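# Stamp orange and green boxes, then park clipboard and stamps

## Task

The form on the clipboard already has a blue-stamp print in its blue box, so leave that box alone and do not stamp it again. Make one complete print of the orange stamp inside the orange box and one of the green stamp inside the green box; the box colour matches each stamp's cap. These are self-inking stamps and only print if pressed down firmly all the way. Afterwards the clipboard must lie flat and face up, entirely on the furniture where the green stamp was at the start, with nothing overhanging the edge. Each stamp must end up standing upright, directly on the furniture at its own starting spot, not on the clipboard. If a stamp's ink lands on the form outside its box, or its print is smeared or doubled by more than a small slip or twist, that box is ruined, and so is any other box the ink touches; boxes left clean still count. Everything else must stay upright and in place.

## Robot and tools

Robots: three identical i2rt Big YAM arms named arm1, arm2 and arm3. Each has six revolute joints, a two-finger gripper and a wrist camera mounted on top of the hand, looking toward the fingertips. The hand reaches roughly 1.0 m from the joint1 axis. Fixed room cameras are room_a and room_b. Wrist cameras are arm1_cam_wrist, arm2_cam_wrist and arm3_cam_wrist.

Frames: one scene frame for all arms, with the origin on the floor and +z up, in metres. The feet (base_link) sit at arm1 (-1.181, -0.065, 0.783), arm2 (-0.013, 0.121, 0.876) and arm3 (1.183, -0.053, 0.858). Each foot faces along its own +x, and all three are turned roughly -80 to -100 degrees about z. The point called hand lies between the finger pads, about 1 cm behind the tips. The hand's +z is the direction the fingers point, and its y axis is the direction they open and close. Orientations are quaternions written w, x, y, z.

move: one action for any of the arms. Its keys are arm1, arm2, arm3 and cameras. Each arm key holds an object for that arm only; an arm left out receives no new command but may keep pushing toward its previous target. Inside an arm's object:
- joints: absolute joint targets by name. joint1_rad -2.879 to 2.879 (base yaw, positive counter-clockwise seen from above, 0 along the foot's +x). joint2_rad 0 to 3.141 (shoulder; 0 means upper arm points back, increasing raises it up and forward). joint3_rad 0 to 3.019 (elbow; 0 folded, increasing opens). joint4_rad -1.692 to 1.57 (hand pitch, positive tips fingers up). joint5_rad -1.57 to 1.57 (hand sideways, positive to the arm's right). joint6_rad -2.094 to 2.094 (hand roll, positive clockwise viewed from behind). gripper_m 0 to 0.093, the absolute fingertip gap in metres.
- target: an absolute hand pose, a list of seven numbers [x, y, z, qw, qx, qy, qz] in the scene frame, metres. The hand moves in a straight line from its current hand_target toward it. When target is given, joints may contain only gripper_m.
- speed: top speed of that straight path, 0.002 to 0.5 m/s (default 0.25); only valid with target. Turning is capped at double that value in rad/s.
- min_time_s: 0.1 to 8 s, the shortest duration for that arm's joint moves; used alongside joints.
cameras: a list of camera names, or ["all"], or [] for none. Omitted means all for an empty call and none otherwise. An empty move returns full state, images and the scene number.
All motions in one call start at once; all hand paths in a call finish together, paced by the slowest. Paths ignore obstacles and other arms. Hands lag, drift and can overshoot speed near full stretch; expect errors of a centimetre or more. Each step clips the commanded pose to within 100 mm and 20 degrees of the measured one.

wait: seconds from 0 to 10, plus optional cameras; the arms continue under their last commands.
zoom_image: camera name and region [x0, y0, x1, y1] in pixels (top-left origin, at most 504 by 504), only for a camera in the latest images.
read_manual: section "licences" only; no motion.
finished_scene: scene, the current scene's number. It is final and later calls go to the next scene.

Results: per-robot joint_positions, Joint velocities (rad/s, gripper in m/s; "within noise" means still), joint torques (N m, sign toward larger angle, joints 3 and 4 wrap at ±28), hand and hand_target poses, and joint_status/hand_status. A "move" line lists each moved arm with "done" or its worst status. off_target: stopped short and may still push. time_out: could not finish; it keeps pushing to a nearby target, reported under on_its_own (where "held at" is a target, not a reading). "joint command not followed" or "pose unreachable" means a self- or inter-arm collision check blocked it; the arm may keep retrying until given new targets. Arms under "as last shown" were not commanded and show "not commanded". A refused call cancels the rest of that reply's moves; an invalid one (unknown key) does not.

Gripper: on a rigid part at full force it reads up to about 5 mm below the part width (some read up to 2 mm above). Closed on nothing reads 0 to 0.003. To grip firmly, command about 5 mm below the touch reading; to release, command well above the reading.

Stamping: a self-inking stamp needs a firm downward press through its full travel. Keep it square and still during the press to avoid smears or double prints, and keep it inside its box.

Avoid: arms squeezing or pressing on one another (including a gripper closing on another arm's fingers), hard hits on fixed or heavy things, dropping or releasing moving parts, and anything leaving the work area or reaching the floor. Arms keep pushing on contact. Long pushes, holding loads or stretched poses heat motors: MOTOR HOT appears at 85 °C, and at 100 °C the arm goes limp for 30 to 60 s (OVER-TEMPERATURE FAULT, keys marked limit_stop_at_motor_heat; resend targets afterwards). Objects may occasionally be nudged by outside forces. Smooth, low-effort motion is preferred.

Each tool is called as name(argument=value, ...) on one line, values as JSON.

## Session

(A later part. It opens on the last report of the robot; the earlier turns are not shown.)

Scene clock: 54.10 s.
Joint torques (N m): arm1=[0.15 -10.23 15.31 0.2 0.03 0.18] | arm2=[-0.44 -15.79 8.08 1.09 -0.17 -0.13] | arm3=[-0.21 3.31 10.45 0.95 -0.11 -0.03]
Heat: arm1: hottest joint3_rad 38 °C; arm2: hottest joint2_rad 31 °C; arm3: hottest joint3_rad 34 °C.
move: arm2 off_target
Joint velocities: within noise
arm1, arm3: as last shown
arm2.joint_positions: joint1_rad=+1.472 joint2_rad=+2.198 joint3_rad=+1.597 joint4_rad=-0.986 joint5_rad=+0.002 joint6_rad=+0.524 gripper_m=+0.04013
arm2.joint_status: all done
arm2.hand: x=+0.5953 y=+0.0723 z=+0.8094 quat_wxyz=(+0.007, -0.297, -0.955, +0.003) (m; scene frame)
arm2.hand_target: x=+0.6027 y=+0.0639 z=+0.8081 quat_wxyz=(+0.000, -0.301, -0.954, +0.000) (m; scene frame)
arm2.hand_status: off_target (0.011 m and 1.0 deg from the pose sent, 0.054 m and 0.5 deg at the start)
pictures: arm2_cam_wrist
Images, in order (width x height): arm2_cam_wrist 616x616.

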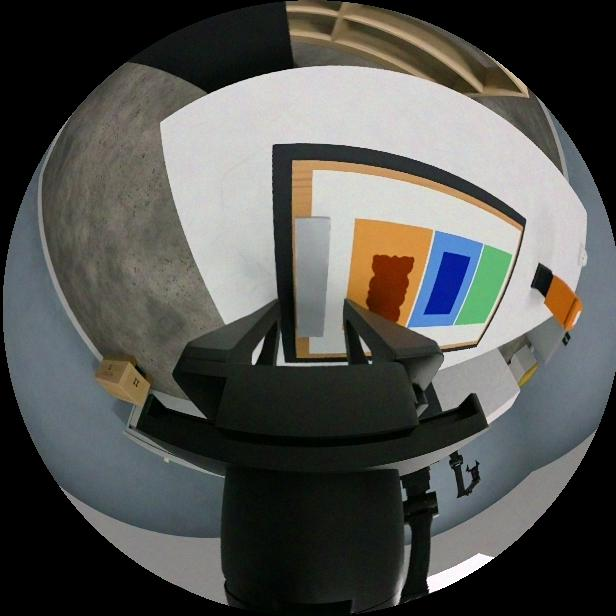

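move(arm2={"target": [0.604, 0.064, 0.785, 0, 0.3007, 0.9537, 0], "speed": 0.05, "joints": {"gripper_m": 0.037}}, cameras=["arm2_cam_wrist"])

zoom_image(camera="arm2_cam_wrist", region=[180, 130, 430, 380])

Scene clock: 55.43 s.
Joint torques (N m): arm1=[0.21 -9.64 15.38 0.14 0.05 0.19] | arm2=[-0.38 -15.21 7.82 1.09 -0.15 -0.12] | arm3=[-0.38 3.31 10.48 0.98 -0.08 -0.05]
Heat: arm1: hottest joint3_rad 38 °C; arm2: hottest joint2_rad 31 °C; arm3: hottest joint3_rad 34 °C.
move: arm2 off_target
Joint velocities: within noise
arm1, arm3: as last shown
arm2.joint_positions: joint1_rad=+1.472 joint2_rad=+2.228 joint3_rad=+1.597 joint4_rad=-0.946 joint5_rad=+0.002 joint6_rad=+0.524 gripper_m=+0.03713
arm2.joint_status: all done
arm2.hand: x=+0.5991 y=+0.0721 z=+0.7915 quat_wxyz=(+0.002, -0.297, -0.955, +0.001) (m; scene frame)
arm2.hand_target: x=+0.6038 y=+0.0639 z=+0.7852 quat_wxyz=(+0.000, -0.301, -0.954, +0.000) (m; scene frame)
arm2.hand_status: off_target (0.011 m and 0.6 deg from the pose sent, 0.027 m and 1.0 deg at the start)
pictures: arm2_cam_wrist
Images, in order (width x height): arm2_cam_wrist 616x616.

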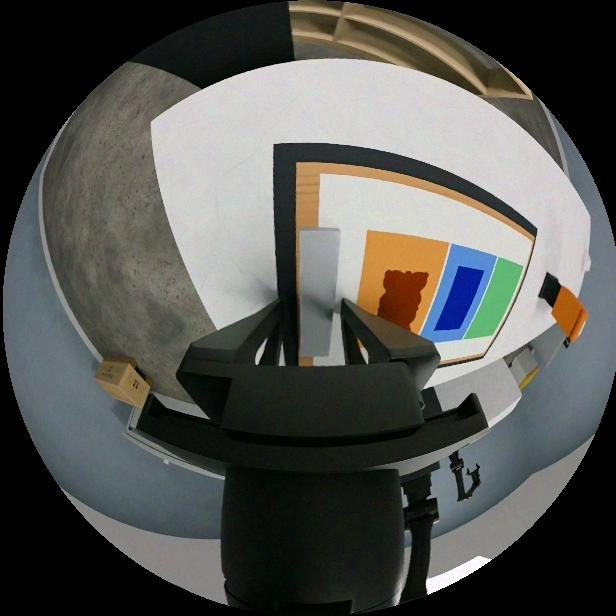

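Scaled by 2.016 from the camera's 616x616 image, which has a finer 880x880 frame.

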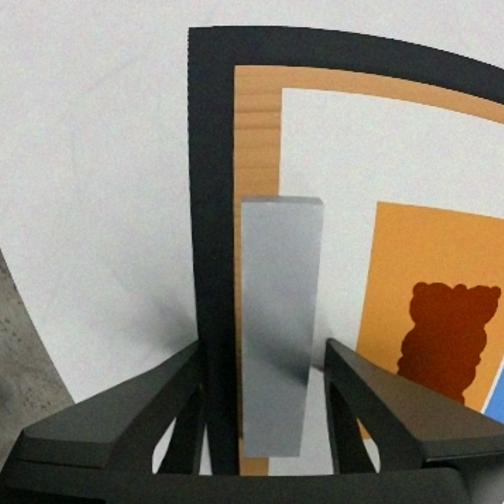

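move(arm2={"target": [0.604, 0.064, 0.778, 0, 0.3007, 0.9537, 0], "speed": 0.04, "joints": {"gripper_m": 0.037}}, cameras=["arm2_cam_wrist"])

zoom_image(camera="arm2_cam_wrist", region=[180, 130, 430, 380])

Scene clock: 56.63 s.
Joint torques (N m): arm1=[0.32 -9.93 15.35 0.18 0.04 0.17] | arm2=[-0.44 -14.39 7.66 1.58 -0.16 -0.14] | arm3=[-0.38 3.31 10.54 1.07 -0.08 -0.03]
Heat: arm1: hottest joint3_rad 38 °C; arm2: hottest joint2_rad 31 °C; arm3: hottest joint3_rad 34 °C.
move: arm2 off_target
Joint velocities: within noise
arm1, arm3: as last shown
arm2.joint_positions: joint1_rad=+1.472 joint2_rad=+2.228 joint3_rad=+1.597 joint4_rad=-0.945 joint5_rad=+0.002 joint6_rad=+0.524 gripper_m=+0.03713
arm2.joint_status: all done
arm2.hand: x=+0.5994 y=+0.0720 z=+0.7915 quat_wxyz=(+0.002, -0.297, -0.955, +0.001) (m; scene frame)
arm2.hand_target: x=+0.6036 y=+0.0640 z=+0.7784 quat_wxyz=(+0.000, -0.301, -0.954, +0.000) (m; scene frame)
arm2.hand_status: off_target (0.016 m and 0.5 deg from the pose sent, 0.016 m and 0.6 deg at the start)
pictures: arm2_cam_wrist
Images, in order (width x height): arm2_cam_wrist 616x616.

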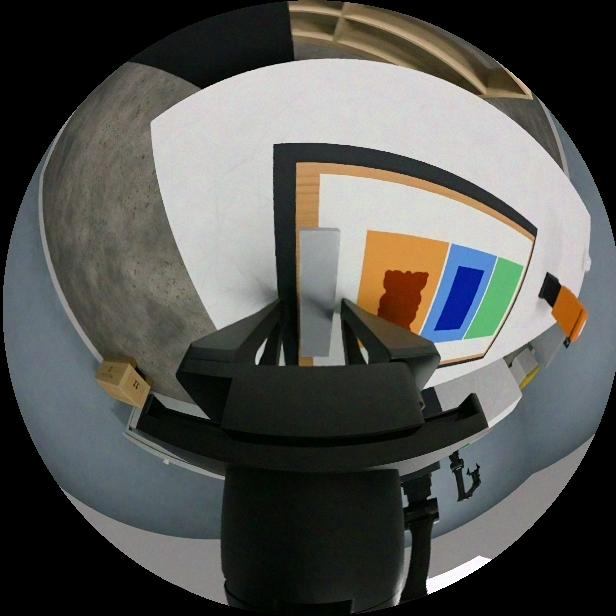

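Scaled by 2.016 from the camera's 616x616 image, which has a finer 880x880 frame.

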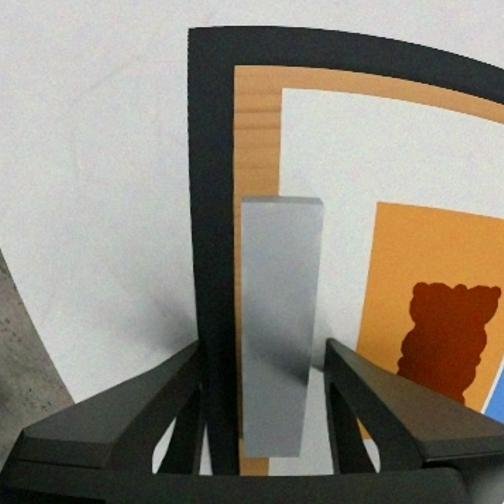

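move(arm2={"target": [0.604, 0.064, 0.785, 0, 0.3007, 0.9537, 0], "speed": 0.05, "joints": {"gripper_m": 0.008}}, cameras=["arm2_cam_wrist"])

zoom_image(camera="arm2_cam_wrist", region=[180, 130, 430, 380])

Scene clock: 57.73 s.
Joint torques (N m): arm1=[0.56 -10.23 15.34 0.1 0.04 0.18] | arm2=[-0.03 -15.15 7.84 0.8 -0.02 -0.13] | arm3=[0.15 3.14 10.56 0.99 -0.11 -0.04]
Heat: arm1: hottest joint3_rad 38 °C; arm2: hottest joint2_rad 31 °C; arm3: hottest joint3_rad 34 °C.
move: arm2 off_target
Joint velocities: within noise
arm1.joint_positions: joint1_rad=-1.369 joint2_rad=+1.537 joint3_rad=+1.488 joint4_rad=-1.585 joint5_rad=-0.002 joint6_rad=-0.012 gripper_m=+0.09396
arm1.joint_status: not commanded
arm1.hand: x=-1.5841 y=-0.2437 z=+1.0317 quat_wxyz=(+0.008, -0.977, -0.212, -0.027) (m; scene frame)
arm1.hand_target: x=-1.5986 y=-0.2495 z=+1.0578 quat_wxyz=(+0.002, -0.979, -0.206, +0.004) (m; scene frame)
arm1.hand_status: not commanded
arm2.joint_positions: joint1_rad=+1.467 joint2_rad=+2.228 joint3_rad=+1.597 joint4_rad=-0.939 joint5_rad=-0.002 joint6_rad=+0.524 gripper_m=+0.01827
arm2.joint_status: gripper_m off_target (ended at +0.01830, target +0.00800)
arm2.hand: x=+0.6006 y=+0.0693 z=+0.7915 quat_wxyz=(-0.001, -0.299, -0.954, -0.001) (m; scene frame)
arm2.hand_target: x=+0.6039 y=+0.0639 z=+0.7851 quat_wxyz=(+0.000, -0.301, -0.954, +0.000) (m; scene frame)
arm2.hand_status: done (0.009 m and 0.2 deg from the pose sent, 0.011 m and 0.6 deg at the start)
arm3.joint_positions: joint1_rad=+0.095 joint2_rad=+0.640 joint3_rad=+1.422 joint4_rad=-1.608 joint5_rad=-0.065 joint6_rad=+0.429 gripper_m=+0.09396
arm3.joint_status: not commanded
arm3.hand: x=+1.1772 y=-0.2489 z=+1.3567 quat_wxyz=(-0.316, -0.798, -0.478, +0.187) (m; scene frame)
arm3.hand_target: x=+1.1773 y=-0.2472 z=+1.3657 quat_wxyz=(-0.324, -0.794, -0.476, +0.193) (m; scene frame)
arm3.hand_status: not commanded
pictures: arm2_cam_wrist
Images, in order (width x height): arm2_cam_wrist 616x616.

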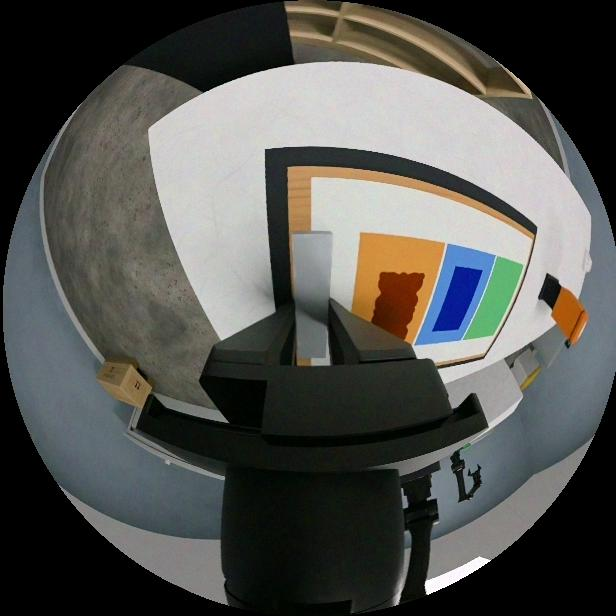

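Scaled by 2.016 from the camera's 616x616 image, which has a finer 880x880 frame.

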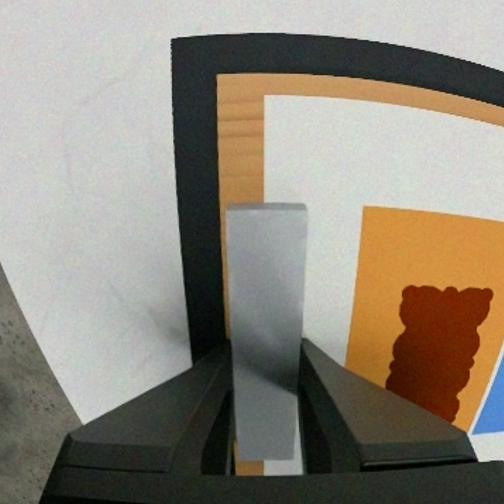

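move(arm2={"target": [0.604, 0.064, 0.84, 0, 0.3007, 0.9537, 0], "speed": 0.08}, cameras=["arm2_cam_wrist", "room_b"])

zoom_image(camera="room_b", region=[280, 150, 620, 400])

Scene clock: 59.63 s.
Joint torques (N m): arm1=[0.32 -10.29 15.32 0.08 0.05 0.19] | arm2=[-0.03 -17.96 9.31 0.21 -0.01 -0.12] | arm3=[-0.32 3.43 10.52 0.95 -0.11 -0.05]
Heat: arm1: hottest joint3_rad 39 °C; arm2: hottest joint2_rad 31 °C; arm3: hottest joint3_rad 34 °C.
move: arm2 off_target
Joint velocities: within noise
arm1, arm3: as last shown
arm2.joint_positions: joint1_rad=+1.467 joint2_rad=+2.187 joint3_rad=+1.597 joint4_rad=-1.028 joint5_rad=-0.002 joint6_rad=+0.524 gripper_m=+0.01827
arm2.joint_status: not commanded
arm2.hand: x=+0.5867 y=+0.0705 z=+0.8157 quat_wxyz=(+0.023, -0.299, -0.954, +0.004) (m; scene frame)
arm2.hand_target: x=+0.6033 y=+0.0639 z=+0.8403 quat_wxyz=(+0.000, -0.301, -0.954, +0.000) (m; scene frame)
arm2.hand_status: off_target (0.031 m and 2.7 deg from the pose sent, 0.049 m and 0.2 deg at the start)
pictures: arm2_cam_wrist, room_b
Images, in order (width x height): arm2_cam_wrist 616x616, room_b 896x504.

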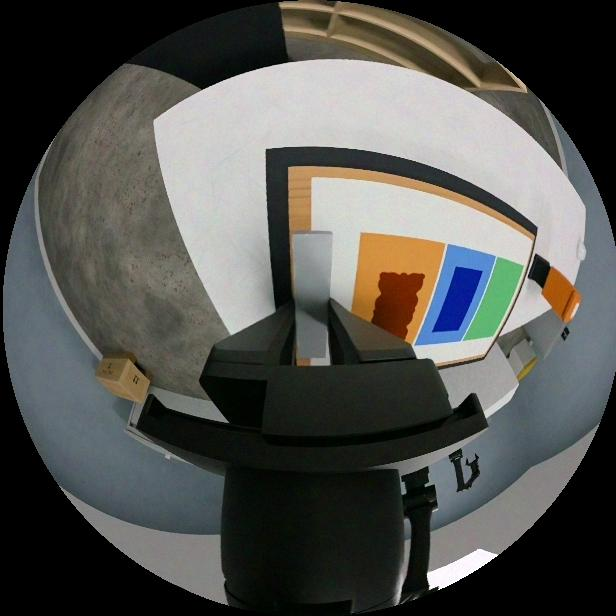

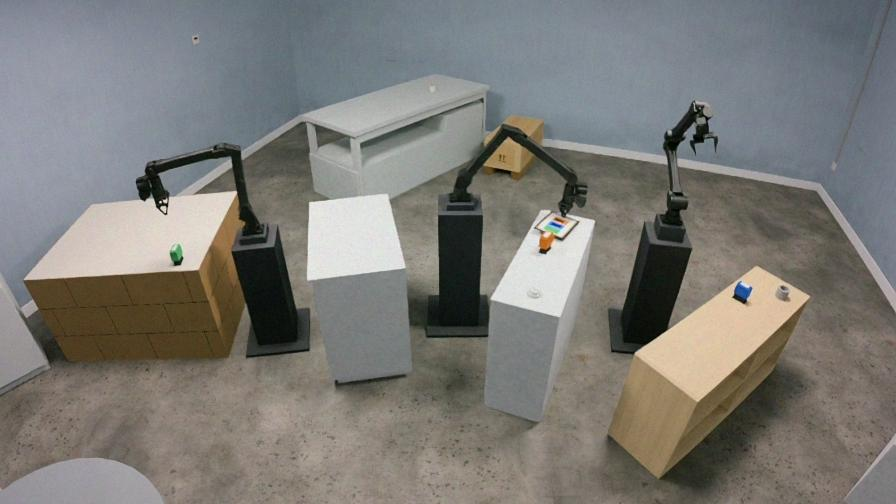

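Scaled by 1.482 from the camera's 896x504 image, which has a finer 1280x720 frame.

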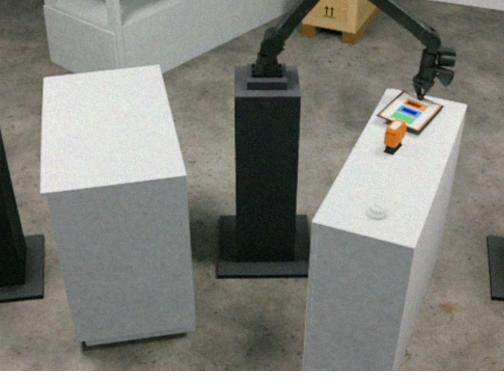

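move(arm2={"joints": {"joint2_rad": 1.956, "joint3_rad": 1.792, "joint4_rad": -1.406}, "min_time_s": 2.5}, cameras=["arm2_cam_wrist", "room_b"])

Scene clock: 62.80 s.
Joint torques (N m): arm1=[0.5 -10.11 15.32 0.06 0.07 0.18] | arm2=[-0.09 -16.97 12.22 0.13 -0.01 -0.11] | arm3=[-0.38 3.31 10.52 1.03 -0.07 -0.02]
Heat: arm1: hottest joint3_rad 39 °C; arm2: hottest joint2_rad 32 °C; arm3: hottest joint3_rad 34 °C.
move: arm2 done
Joint velocities: within noise
arm1, arm3: as last shown
arm2.joint_positions: joint1_rad=+1.467 joint2_rad=+1.979 joint3_rad=+1.735 joint4_rad=-1.396 joint5_rad=-0.002 joint6_rad=+0.524 gripper_m=+0.01827
arm2.joint_status: all done
arm2.hand: x=+0.5729 y=+0.0716 z=+0.9875 quat_wxyz=(+0.034, -0.299, -0.954, +0.006) (m; scene frame)
arm2.hand_target: x=+0.5884 y=+0.0653 z=+1.0213 quat_wxyz=(+0.000, -0.301, -0.954, +0.000) (m; scene frame)
arm2.hand_status: not commanded
pictures: arm2_cam_wrist, room_b
Images, in order (width x height): arm2_cam_wrist 616x616, room_b 896x504.

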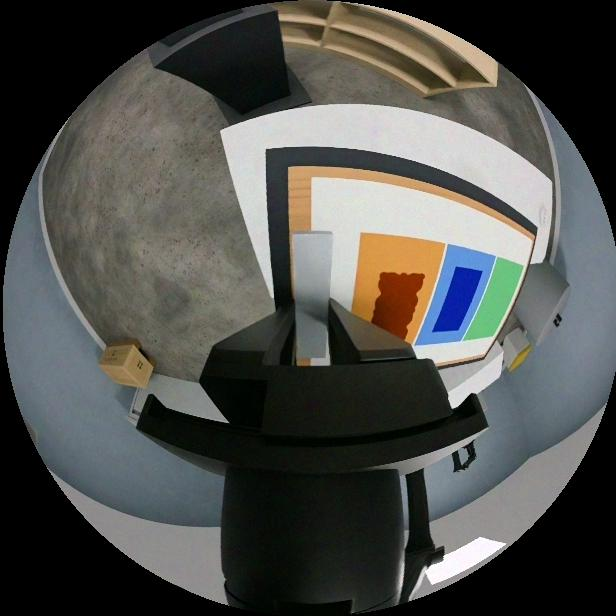

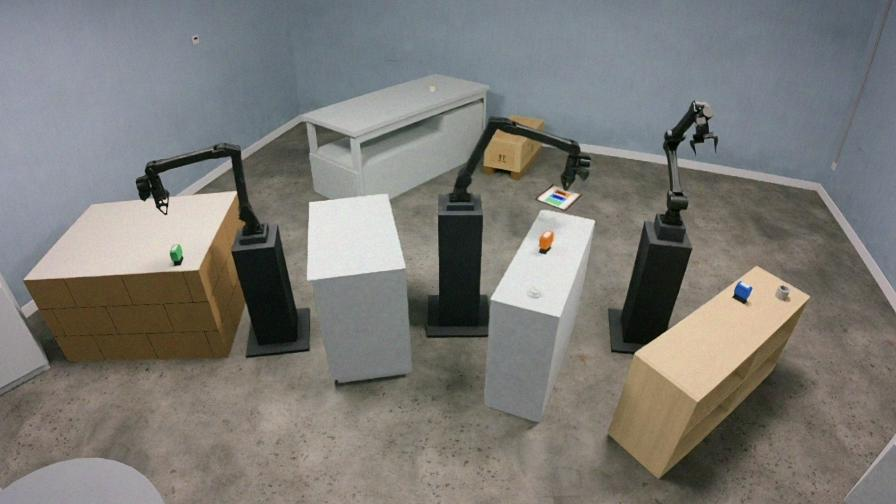

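move(arm2={"joints": {"joint1_rad": -1.16, "joint6_rad": 0.433}, "min_time_s": 6}, cameras=["arm2_cam_wrist", "room_b", "room_a"])

zoom_image(camera="room_b", region=[280, 100, 620, 400])

zoom_image(camera="room_a", region=[380, 110, 680, 360])

Scene clock: 69.80 s.
Joint torques (N m): arm1=[0.44 -9.99 15.3 0.13 0.07 0.19] | arm2=[1.08 -17.03 12.21 0.12 -0.01 -0.2] | arm3=[-0.32 3.66 10.63 1.01 -0.08 -0.02]
Heat: arm1: hottest joint3_rad 39 °C; arm2: hottest joint2_rad 32 °C; arm3: hottest joint3_rad 35 °C.
move: arm2 done
Joint velocities: within noise
arm1, arm3: as last shown
arm2.joint_positions: joint1_rad=-1.168 joint2_rad=+1.979 joint3_rad=+1.735 joint4_rad=-1.396 joint5_rad=-0.002 joint6_rad=+0.444 gripper_m=+0.01827
arm2.joint_status: all done
arm2.hand: x=-0.5493 y=-0.1205 z=+0.9873 quat_wxyz=(+0.013, -0.999, +0.010, -0.032) (m; scene frame)
arm2.hand_target: x=-0.5620 y=-0.1313 z=+1.0210 quat_wxyz=(+0.000, -1.000, +0.001, +0.000) (m; scene frame)
arm2.hand_status: not commanded
pictures: arm2_cam_wrist, room_a, room_b
Images, in order (width x height): arm2_cam_wrist 616x616, room_a 896x504, room_b 896x504.

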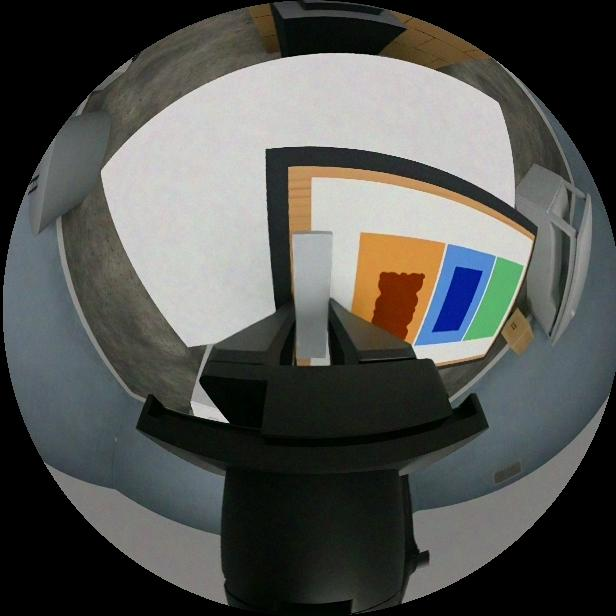

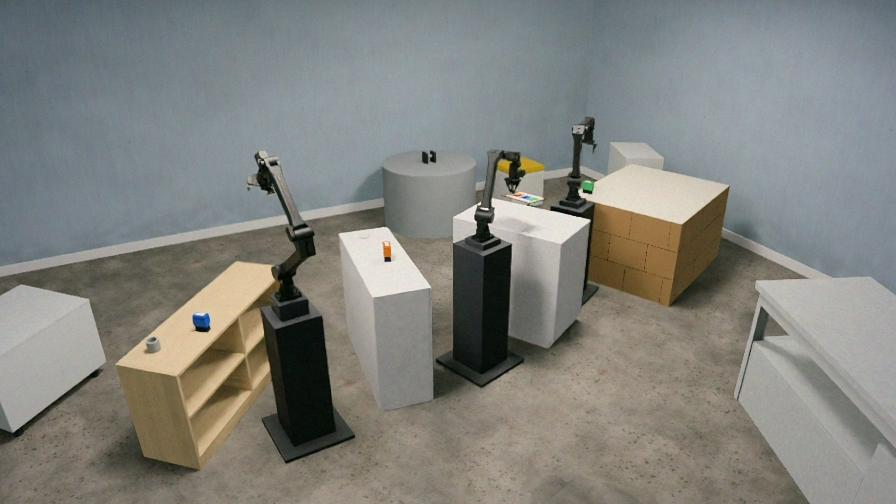

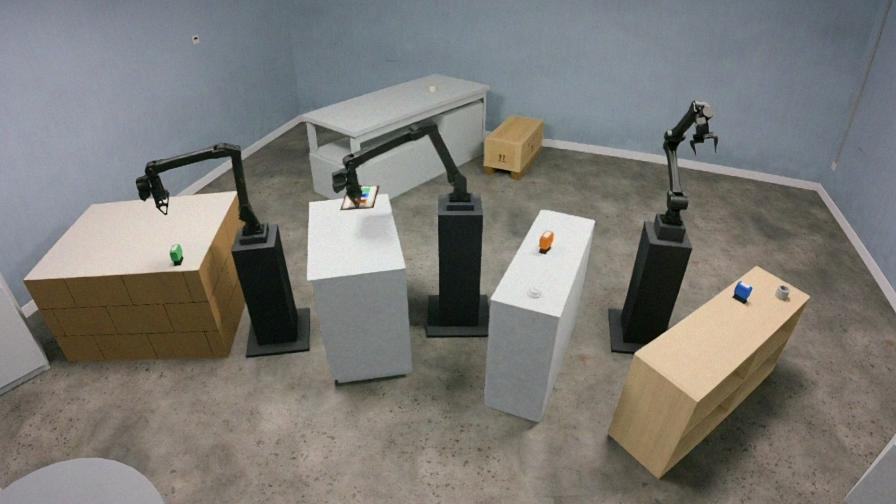

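Scaled by 1.482 from the camera's 896x504 image, which has a finer 1280x720 frame.

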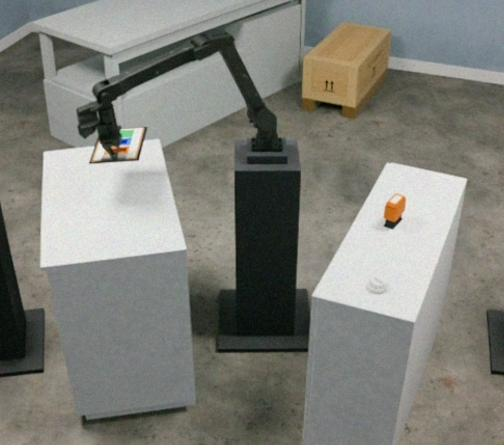

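Scaled by 1.680 from the camera's 896x504 image, which has a finer 1280x720 frame.

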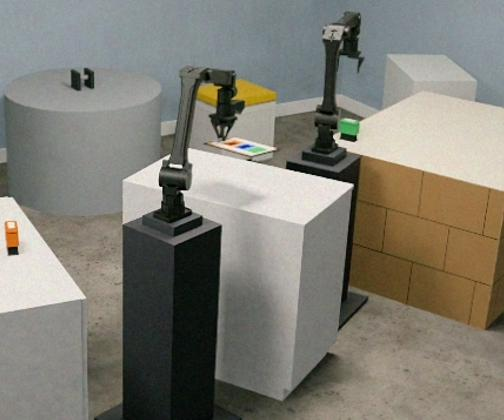

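move(arm2={"target": [-0.6, -0.147, 0.90, 0, 1, 0.0, 0], "speed": 0.15}, cameras=["arm2_cam_wrist", "room_b", "room_a"])

zoom_image(camera="room_b", region=[290, 130, 490, 330])

zoom_image(camera="room_a", region=[430, 130, 630, 330])

Scene clock: 72.17 s.
Joint torques (N m): arm1=[0.32 -9.88 15.41 0.14 0.06 0.18] | arm2=[0.97 -17.32 11.43 0.9 -0.02 -0.19] | arm3=[-0.03 3.43 10.55 1.06 -0.09 -0.05]
Heat: arm1: hottest joint3_rad 40 °C; arm2: hottest joint2_rad 32 °C; arm3: hottest joint3_rad 35 °C.
move: arm2 off_target
Joint velocities: within noise
arm1, arm3: as last shown
arm2.joint_positions: joint1_rad=-1.168 joint2_rad=+2.158 joint3_rad=+1.735 joint4_rad=-1.212 joint5_rad=-0.002 joint6_rad=+0.440 gripper_m=+0.01827
arm2.joint_status: not commanded
arm2.hand: x=-0.5791 y=-0.1339 z=+0.8797 quat_wxyz=(+0.012, -0.999, +0.009, -0.029) (m; scene frame)
arm2.hand_target: x=-0.5987 y=-0.1466 z=+0.9007 quat_wxyz=(+0.000, -1.000, +0.000, +0.000) (m; scene frame)
arm2.hand_status: off_target (0.032 m and 3.8 deg from the pose sent, 0.104 m and 4.1 deg at the start)
pictures: arm2_cam_wrist, room_a, room_b
Images, in order (width x height): arm2_cam_wrist 616x616, room_a 896x504, room_b 896x504.

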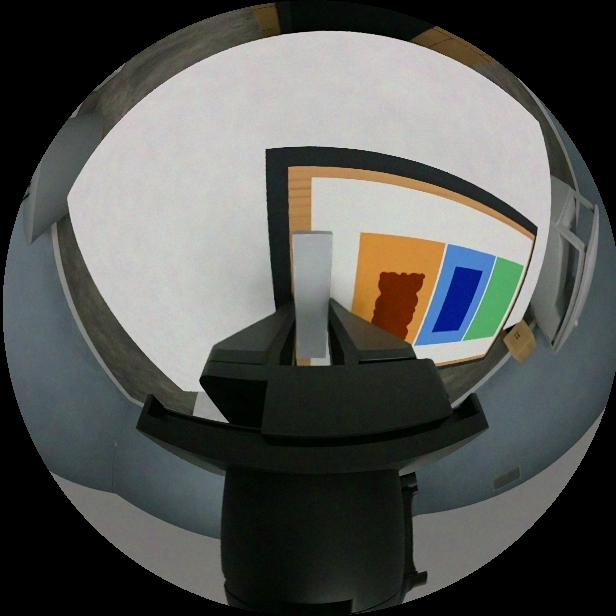

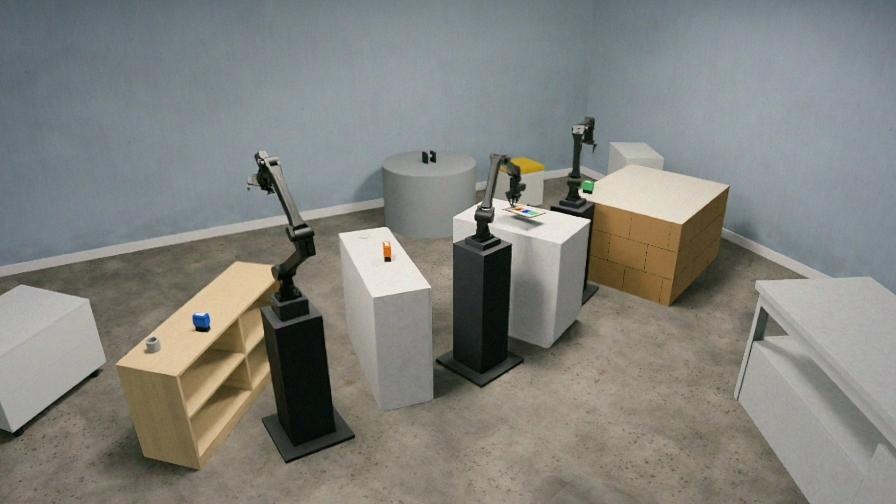

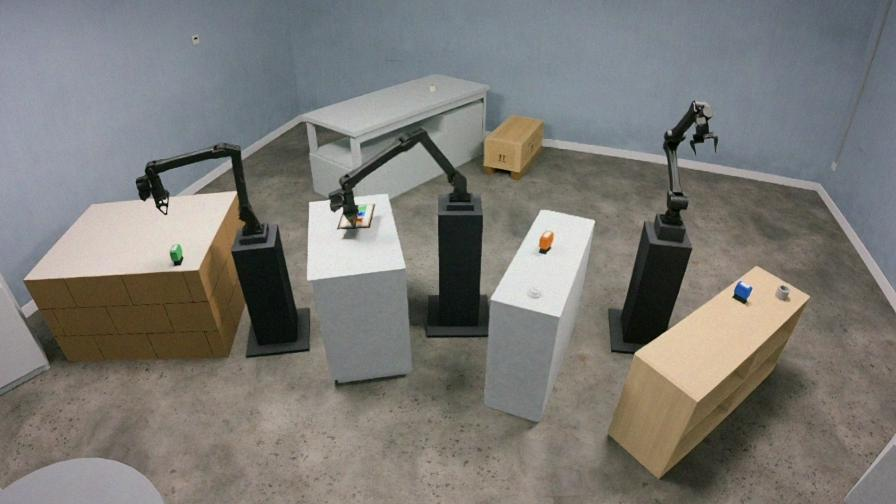

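Scaled by 2.520 from the camera's 896x504 image, which has a finer 1280x720 frame.

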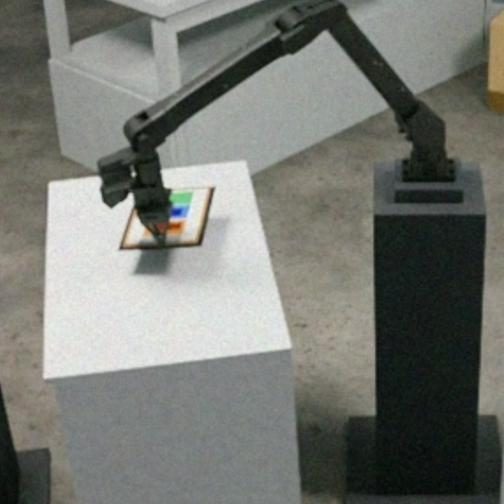

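Scaled by 2.520 from the camera's 896x504 image, which has a finer 1280x720 frame.

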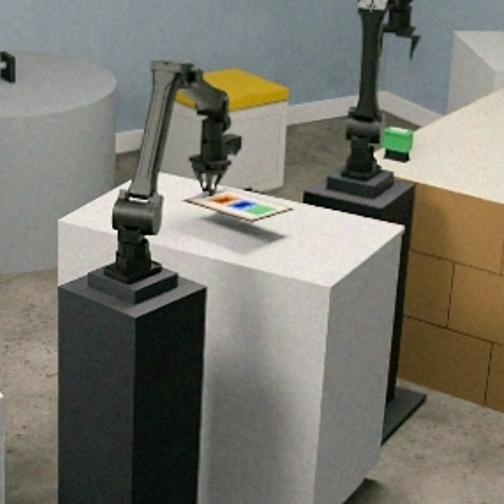

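move(arm2={"target": [-0.602, -0.149, 0.868, 0, 1, 0.0, 0], "speed": 0.08}, cameras=["room_b", "room_a"])

zoom_image(camera="room_b", region=[290, 130, 490, 330])

zoom_image(camera="room_a", region=[470, 140, 610, 280])

Scene clock: 73.47 s.
Joint torques (N m): arm1=[0.32 -10.17 15.38 0.16 0.06 0.17] | arm2=[0.85 -17.03 10.26 0.92 -0.02 -0.18] | arm3=[-0.44 3.37 10.58 1.11 -0.1 -0.02]
Heat: arm1: hottest joint3_rad 40 °C; arm2: hottest joint2_rad 32 °C; arm3: hottest joint3_rad 35 °C.
move: arm2 off_target
Joint velocities: within noise
arm1, arm3: as last shown
arm2.joint_positions: joint1_rad=-1.168 joint2_rad=+2.197 joint3_rad=+1.735 joint4_rad=-1.154 joint5_rad=-0.002 joint6_rad=+0.440 gripper_m=+0.01827
arm2.joint_status: not commanded
arm2.hand: x=-0.5871 y=-0.1375 z=+0.8552 quat_wxyz=(+0.008, -1.000, +0.009, -0.021) (m; scene frame)
arm2.hand_target: x=-0.6013 y=-0.1488 z=+0.8684 quat_wxyz=(+0.000, -1.000, +0.000, +0.000) (m; scene frame)
arm2.hand_status: off_target (0.023 m and 2.8 deg from the pose sent, 0.030 m and 3.8 deg at the start)
pictures: room_a, room_b
Images, in order (width x height): room_a 896x504, room_b 896x504.

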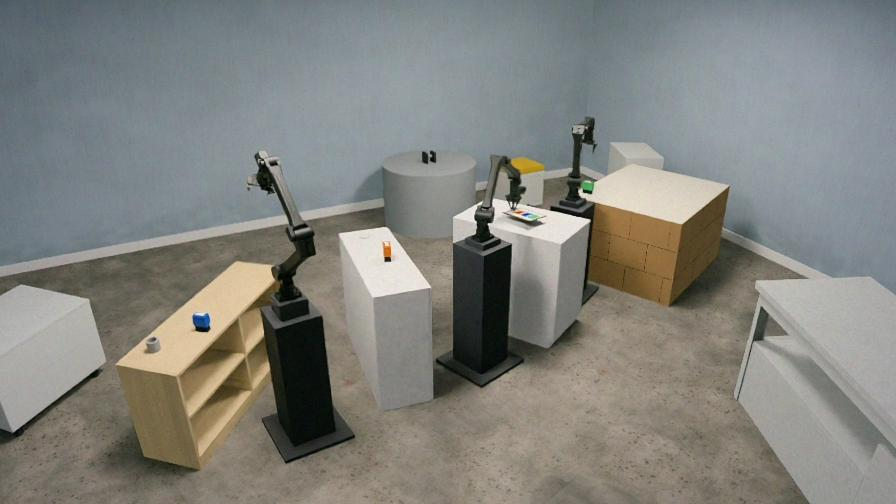

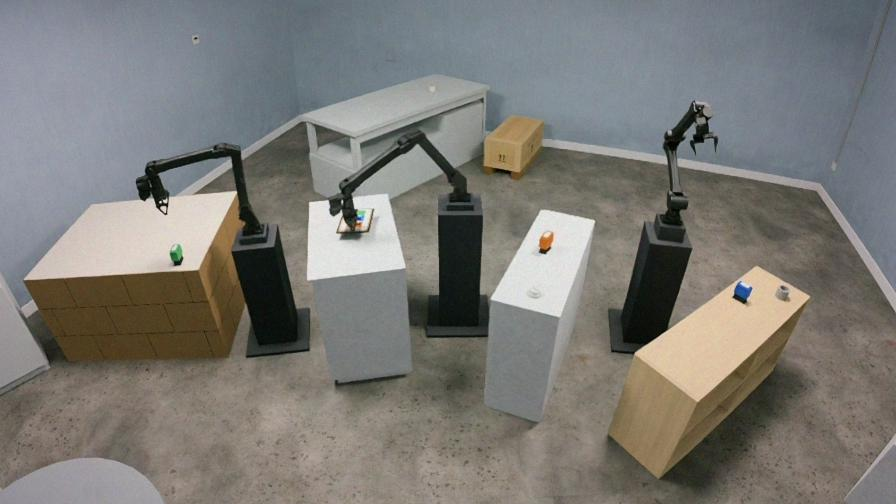

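Scaled by 2.520 from the camera's 896x504 image, which has a finer 1280x720 frame.

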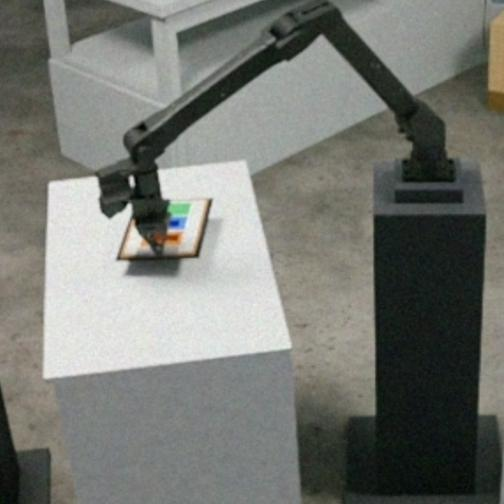

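Scaled by 3.600 from the camera's 896x504 image, which has a finer 1280x720 frame.

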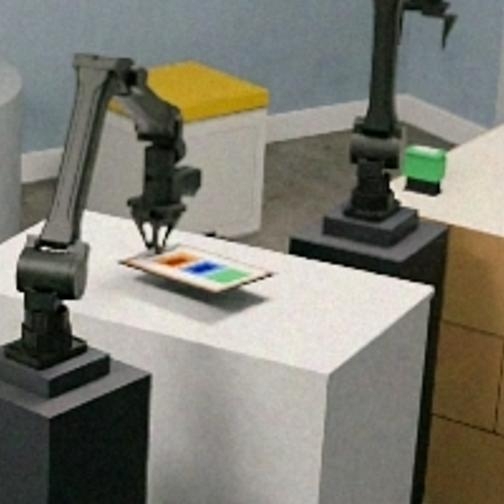

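move(arm2={"target": [-0.602, -0.150, 0.85, 0, 1, 0.0, 0], "speed": 0.05}, cameras=["room_a"])

zoom_image(camera="room_a", region=[470, 140, 610, 280])

Scene clock: 74.77 s.
Joint torques (N m): arm1=[0.73 -9.93 15.23 0.21 0.05 0.21] | arm2=[1.08 -16.79 9.44 0.94 -0.03 -0.16] | arm3=[-0.32 2.96 10.51 1.03 -0.12 -0.01]
Heat: arm1: hottest joint3_rad 40 °C; arm2: hottest joint2_rad 32 °C; arm3: hottest joint3_rad 35 °C.
move: arm2 off_target
Joint velocities: within noise
arm1, arm3: as last shown
arm2.joint_positions: joint1_rad=-1.168 joint2_rad=+2.216 joint3_rad=+1.735 joint4_rad=-1.122 joint5_rad=-0.002 joint6_rad=+0.440 gripper_m=+0.01827
arm2.joint_status: not commanded
arm2.hand: x=-0.5917 y=-0.1396 z=+0.8430 quat_wxyz=(+0.006, -1.000, +0.009, -0.015) (m; scene frame)
arm2.hand_target: x=-0.6016 y=-0.1500 z=+0.8502 quat_wxyz=(+0.000, -1.000, +0.000, +0.000) (m; scene frame)
arm2.hand_status: off_target (0.016 m and 2.1 deg from the pose sent, 0.020 m and 2.8 deg at the start)
pictures: room_a
Images, in order (width x height): room_a 896x504.

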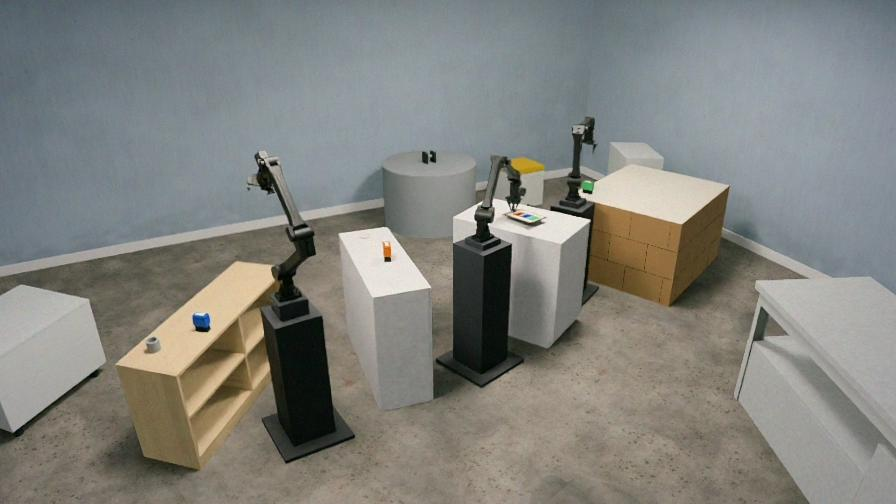

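Scaled by 3.600 from the camera's 896x504 image, which has a finer 1280x720 frame.

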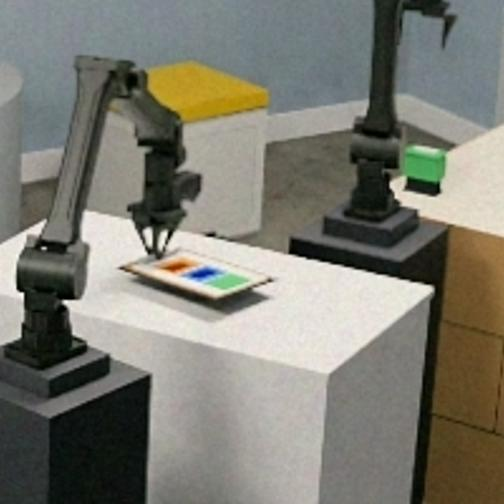

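move(arm2={"target": [-0.602, -0.150, 0.838, 0, 1, 0.0, 0], "speed": 0.04}, cameras=["room_a"])

zoom_image(camera="room_a", region=[470, 140, 610, 280])

Scene clock: 75.97 s.
Joint torques (N m): arm1=[0.5 -9.82 15.38 0.14 0.03 0.17] | arm2=[1.03 -16.85 8.9 0.95 -0.02 -0.17] | arm3=[-0.67 3.14 10.43 1.1 -0.07 0]
Heat: arm1: hottest joint3_rad 40 °C; arm2: hottest joint2_rad 32 °C; arm3: hottest joint3_rad 35 °C.
move: arm2 off_target
Joint velocities: within noise
arm1, arm3: as last shown
arm2.joint_positions: joint1_rad=-1.168 joint2_rad=+2.230 joint3_rad=+1.735 joint4_rad=-1.099 joint5_rad=-0.002 joint6_rad=+0.440 gripper_m=+0.01827
arm2.joint_status: not commanded
arm2.hand: x=-0.5946 y=-0.1409 z=+0.8342 quat_wxyz=(+0.004, -1.000, +0.009, -0.011) (m; scene frame)
arm2.hand_target: x=-0.6017 y=-0.1500 z=+0.8382 quat_wxyz=(+0.000, -1.000, +0.000, +0.000) (m; scene frame)
arm2.hand_status: off_target (0.012 m and 1.7 deg from the pose sent, 0.016 m and 2.1 deg at the start)
pictures: room_a
Images, in order (width x height): room_a 896x504.

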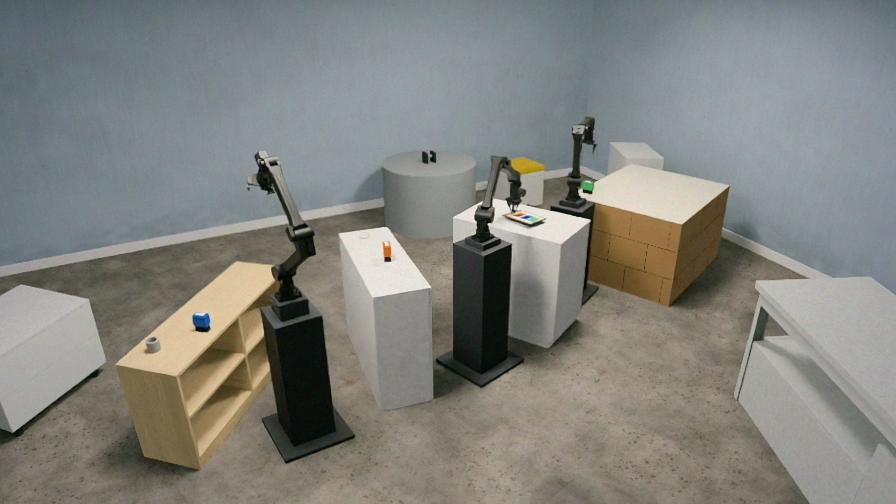

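Scaled by 3.600 from the camera's 896x504 image, which has a finer 1280x720 frame.

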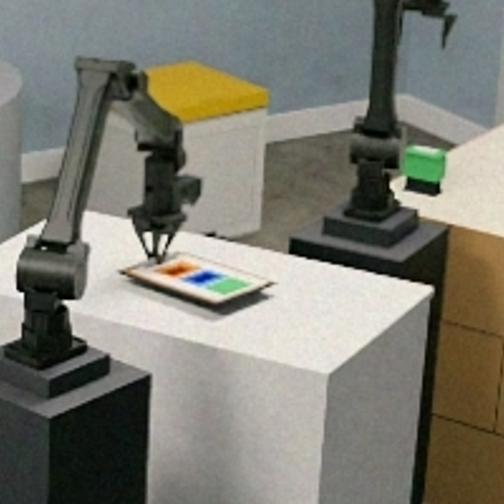

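move(arm2={"target": [-0.602, -0.150, 0.828, 0, 1, 0.0, 0], "speed": 0.03}, cameras=["room_a"])

zoom_image(camera="room_a", region=[470, 140, 610, 280])

Scene clock: 77.10 s.
Joint torques (N m): arm1=[0.26 -10.05 15.32 0.18 0.06 0.19] | arm2=[1.14 -16.79 8.46 1.02 -0.02 -0.17] | arm3=[-0.32 3.6 10.47 0.99 -0.08 -0.03]
Heat: arm1: hottest joint3_rad 40 °C; arm2: hottest joint2_rad 32 °C; arm3: hottest joint3_rad 35 °C.
move: arm2 done
Joint velocities: within noise
arm1.joint_positions: joint1_rad=-1.369 joint2_rad=+1.537 joint3_rad=+1.488 joint4_rad=-1.585 joint5_rad=-0.002 joint6_rad=-0.012 gripper_m=+0.09396
arm1.joint_status: not commanded
arm1.hand: x=-1.5841 y=-0.2437 z=+1.0317 quat_wxyz=(+0.008, -0.977, -0.212, -0.027) (m; scene frame)
arm1.hand_target: x=-1.5986 y=-0.2495 z=+1.0578 quat_wxyz=(+0.002, -0.979, -0.206, +0.004) (m; scene frame)
arm1.hand_status: not commanded
arm2.joint_positions: joint1_rad=-1.168 joint2_rad=+2.243 joint3_rad=+1.735 joint4_rad=-1.081 joint5_rad=-0.002 joint6_rad=+0.440 gripper_m=+0.01827
arm2.joint_status: not commanded
arm2.hand: x=-0.5966 y=-0.1418 z=+0.8261 quat_wxyz=(+0.003, -1.000, +0.009, -0.009) (m; scene frame)
arm2.hand_target: x=-0.6018 y=-0.1500 z=+0.8281 quat_wxyz=(+0.000, -1.000, +0.000, +0.000) (m; scene frame)
arm2.hand_status: done (0.010 m and 1.4 deg from the pose sent, 0.013 m and 1.7 deg at the start)
arm3.joint_positions: joint1_rad=+0.095 joint2_rad=+0.640 joint3_rad=+1.422 joint4_rad=-1.608 joint5_rad=-0.065 joint6_rad=+0.429 gripper_m=+0.09396
arm3.joint_status: not commanded
arm3.hand: x=+1.1772 y=-0.2489 z=+1.3567 quat_wxyz=(-0.316, -0.798, -0.478, +0.187) (m; scene frame)
arm3.hand_target: x=+1.1773 y=-0.2472 z=+1.3657 quat_wxyz=(-0.324, -0.794, -0.476, +0.193) (m; scene frame)
arm3.hand_status: not commanded
pictures: room_a
Images, in order (width x height): room_a 896x504.

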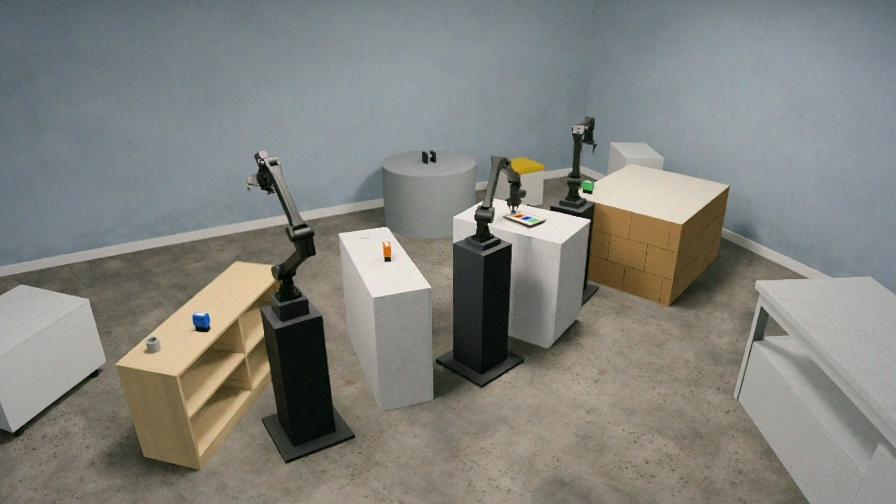

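Scaled by 3.600 from the camera's 896x504 image, which has a finer 1280x720 frame.

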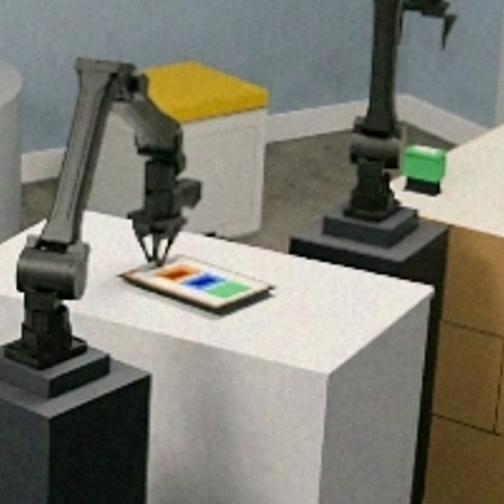

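move(arm2={"target": [-0.602, -0.150, 0.816, 0, 1, 0.0, 0], "speed": 0.03}, cameras=["room_a"])

zoom_image(camera="room_a", region=[470, 140, 610, 280])

Scene clock: 78.33 s.
Joint torques (N m): arm1=[0.21 -10.4 15.39 0.16 0.05 0.2] | arm2=[1.08 -16.97 8.01 1.01 -0.01 -0.17] | arm3=[-0.38 3.25 10.51 0.95 -0.09 -0.04]
Heat: arm1: hottest joint3_rad 40 °C; arm2: hottest joint2_rad 32 °C; arm3: hottest joint3_rad 35 °C.
move: arm2 done
Joint velocities: within noise
arm1, arm3: as last shown
arm2.joint_positions: joint1_rad=-1.168 joint2_rad=+2.260 joint3_rad=+1.735 joint4_rad=-1.060 joint5_rad=-0.002 joint6_rad=+0.440 gripper_m=+0.01827
arm2.joint_status: not commanded
arm2.hand: x=-0.5986 y=-0.1427 z=+0.8156 quat_wxyz=(+0.002, -1.000, +0.009, -0.007) (m; scene frame)
arm2.hand_target: x=-0.6018 y=-0.1500 z=+0.8160 quat_wxyz=(+0.000, -1.000, +0.000, +0.000) (m; scene frame)
arm2.hand_status: done (0.008 m and 1.3 deg from the pose sent, 0.014 m and 1.5 deg at the start)
pictures: room_a
Images, in order (width x height): room_a 896x504.

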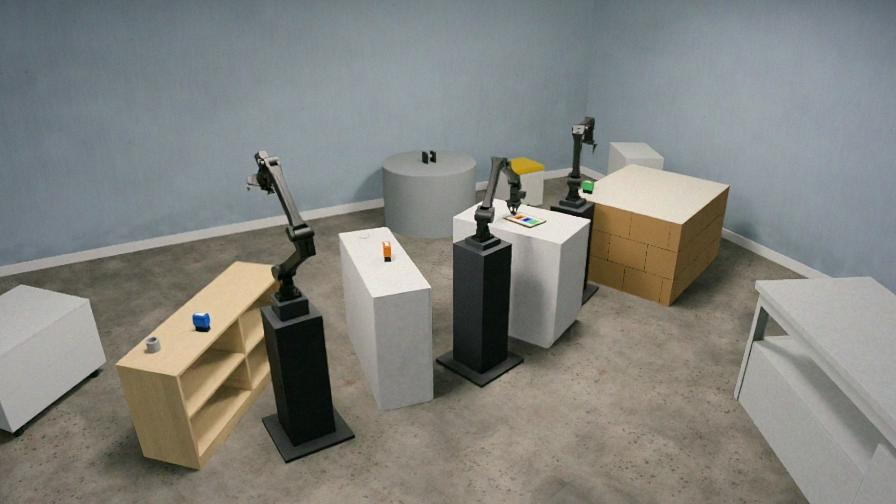

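Scaled by 3.600 from the camera's 896x504 image, which has a finer 1280x720 frame.

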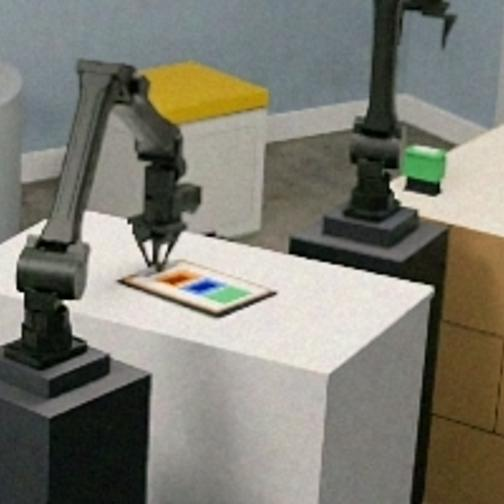

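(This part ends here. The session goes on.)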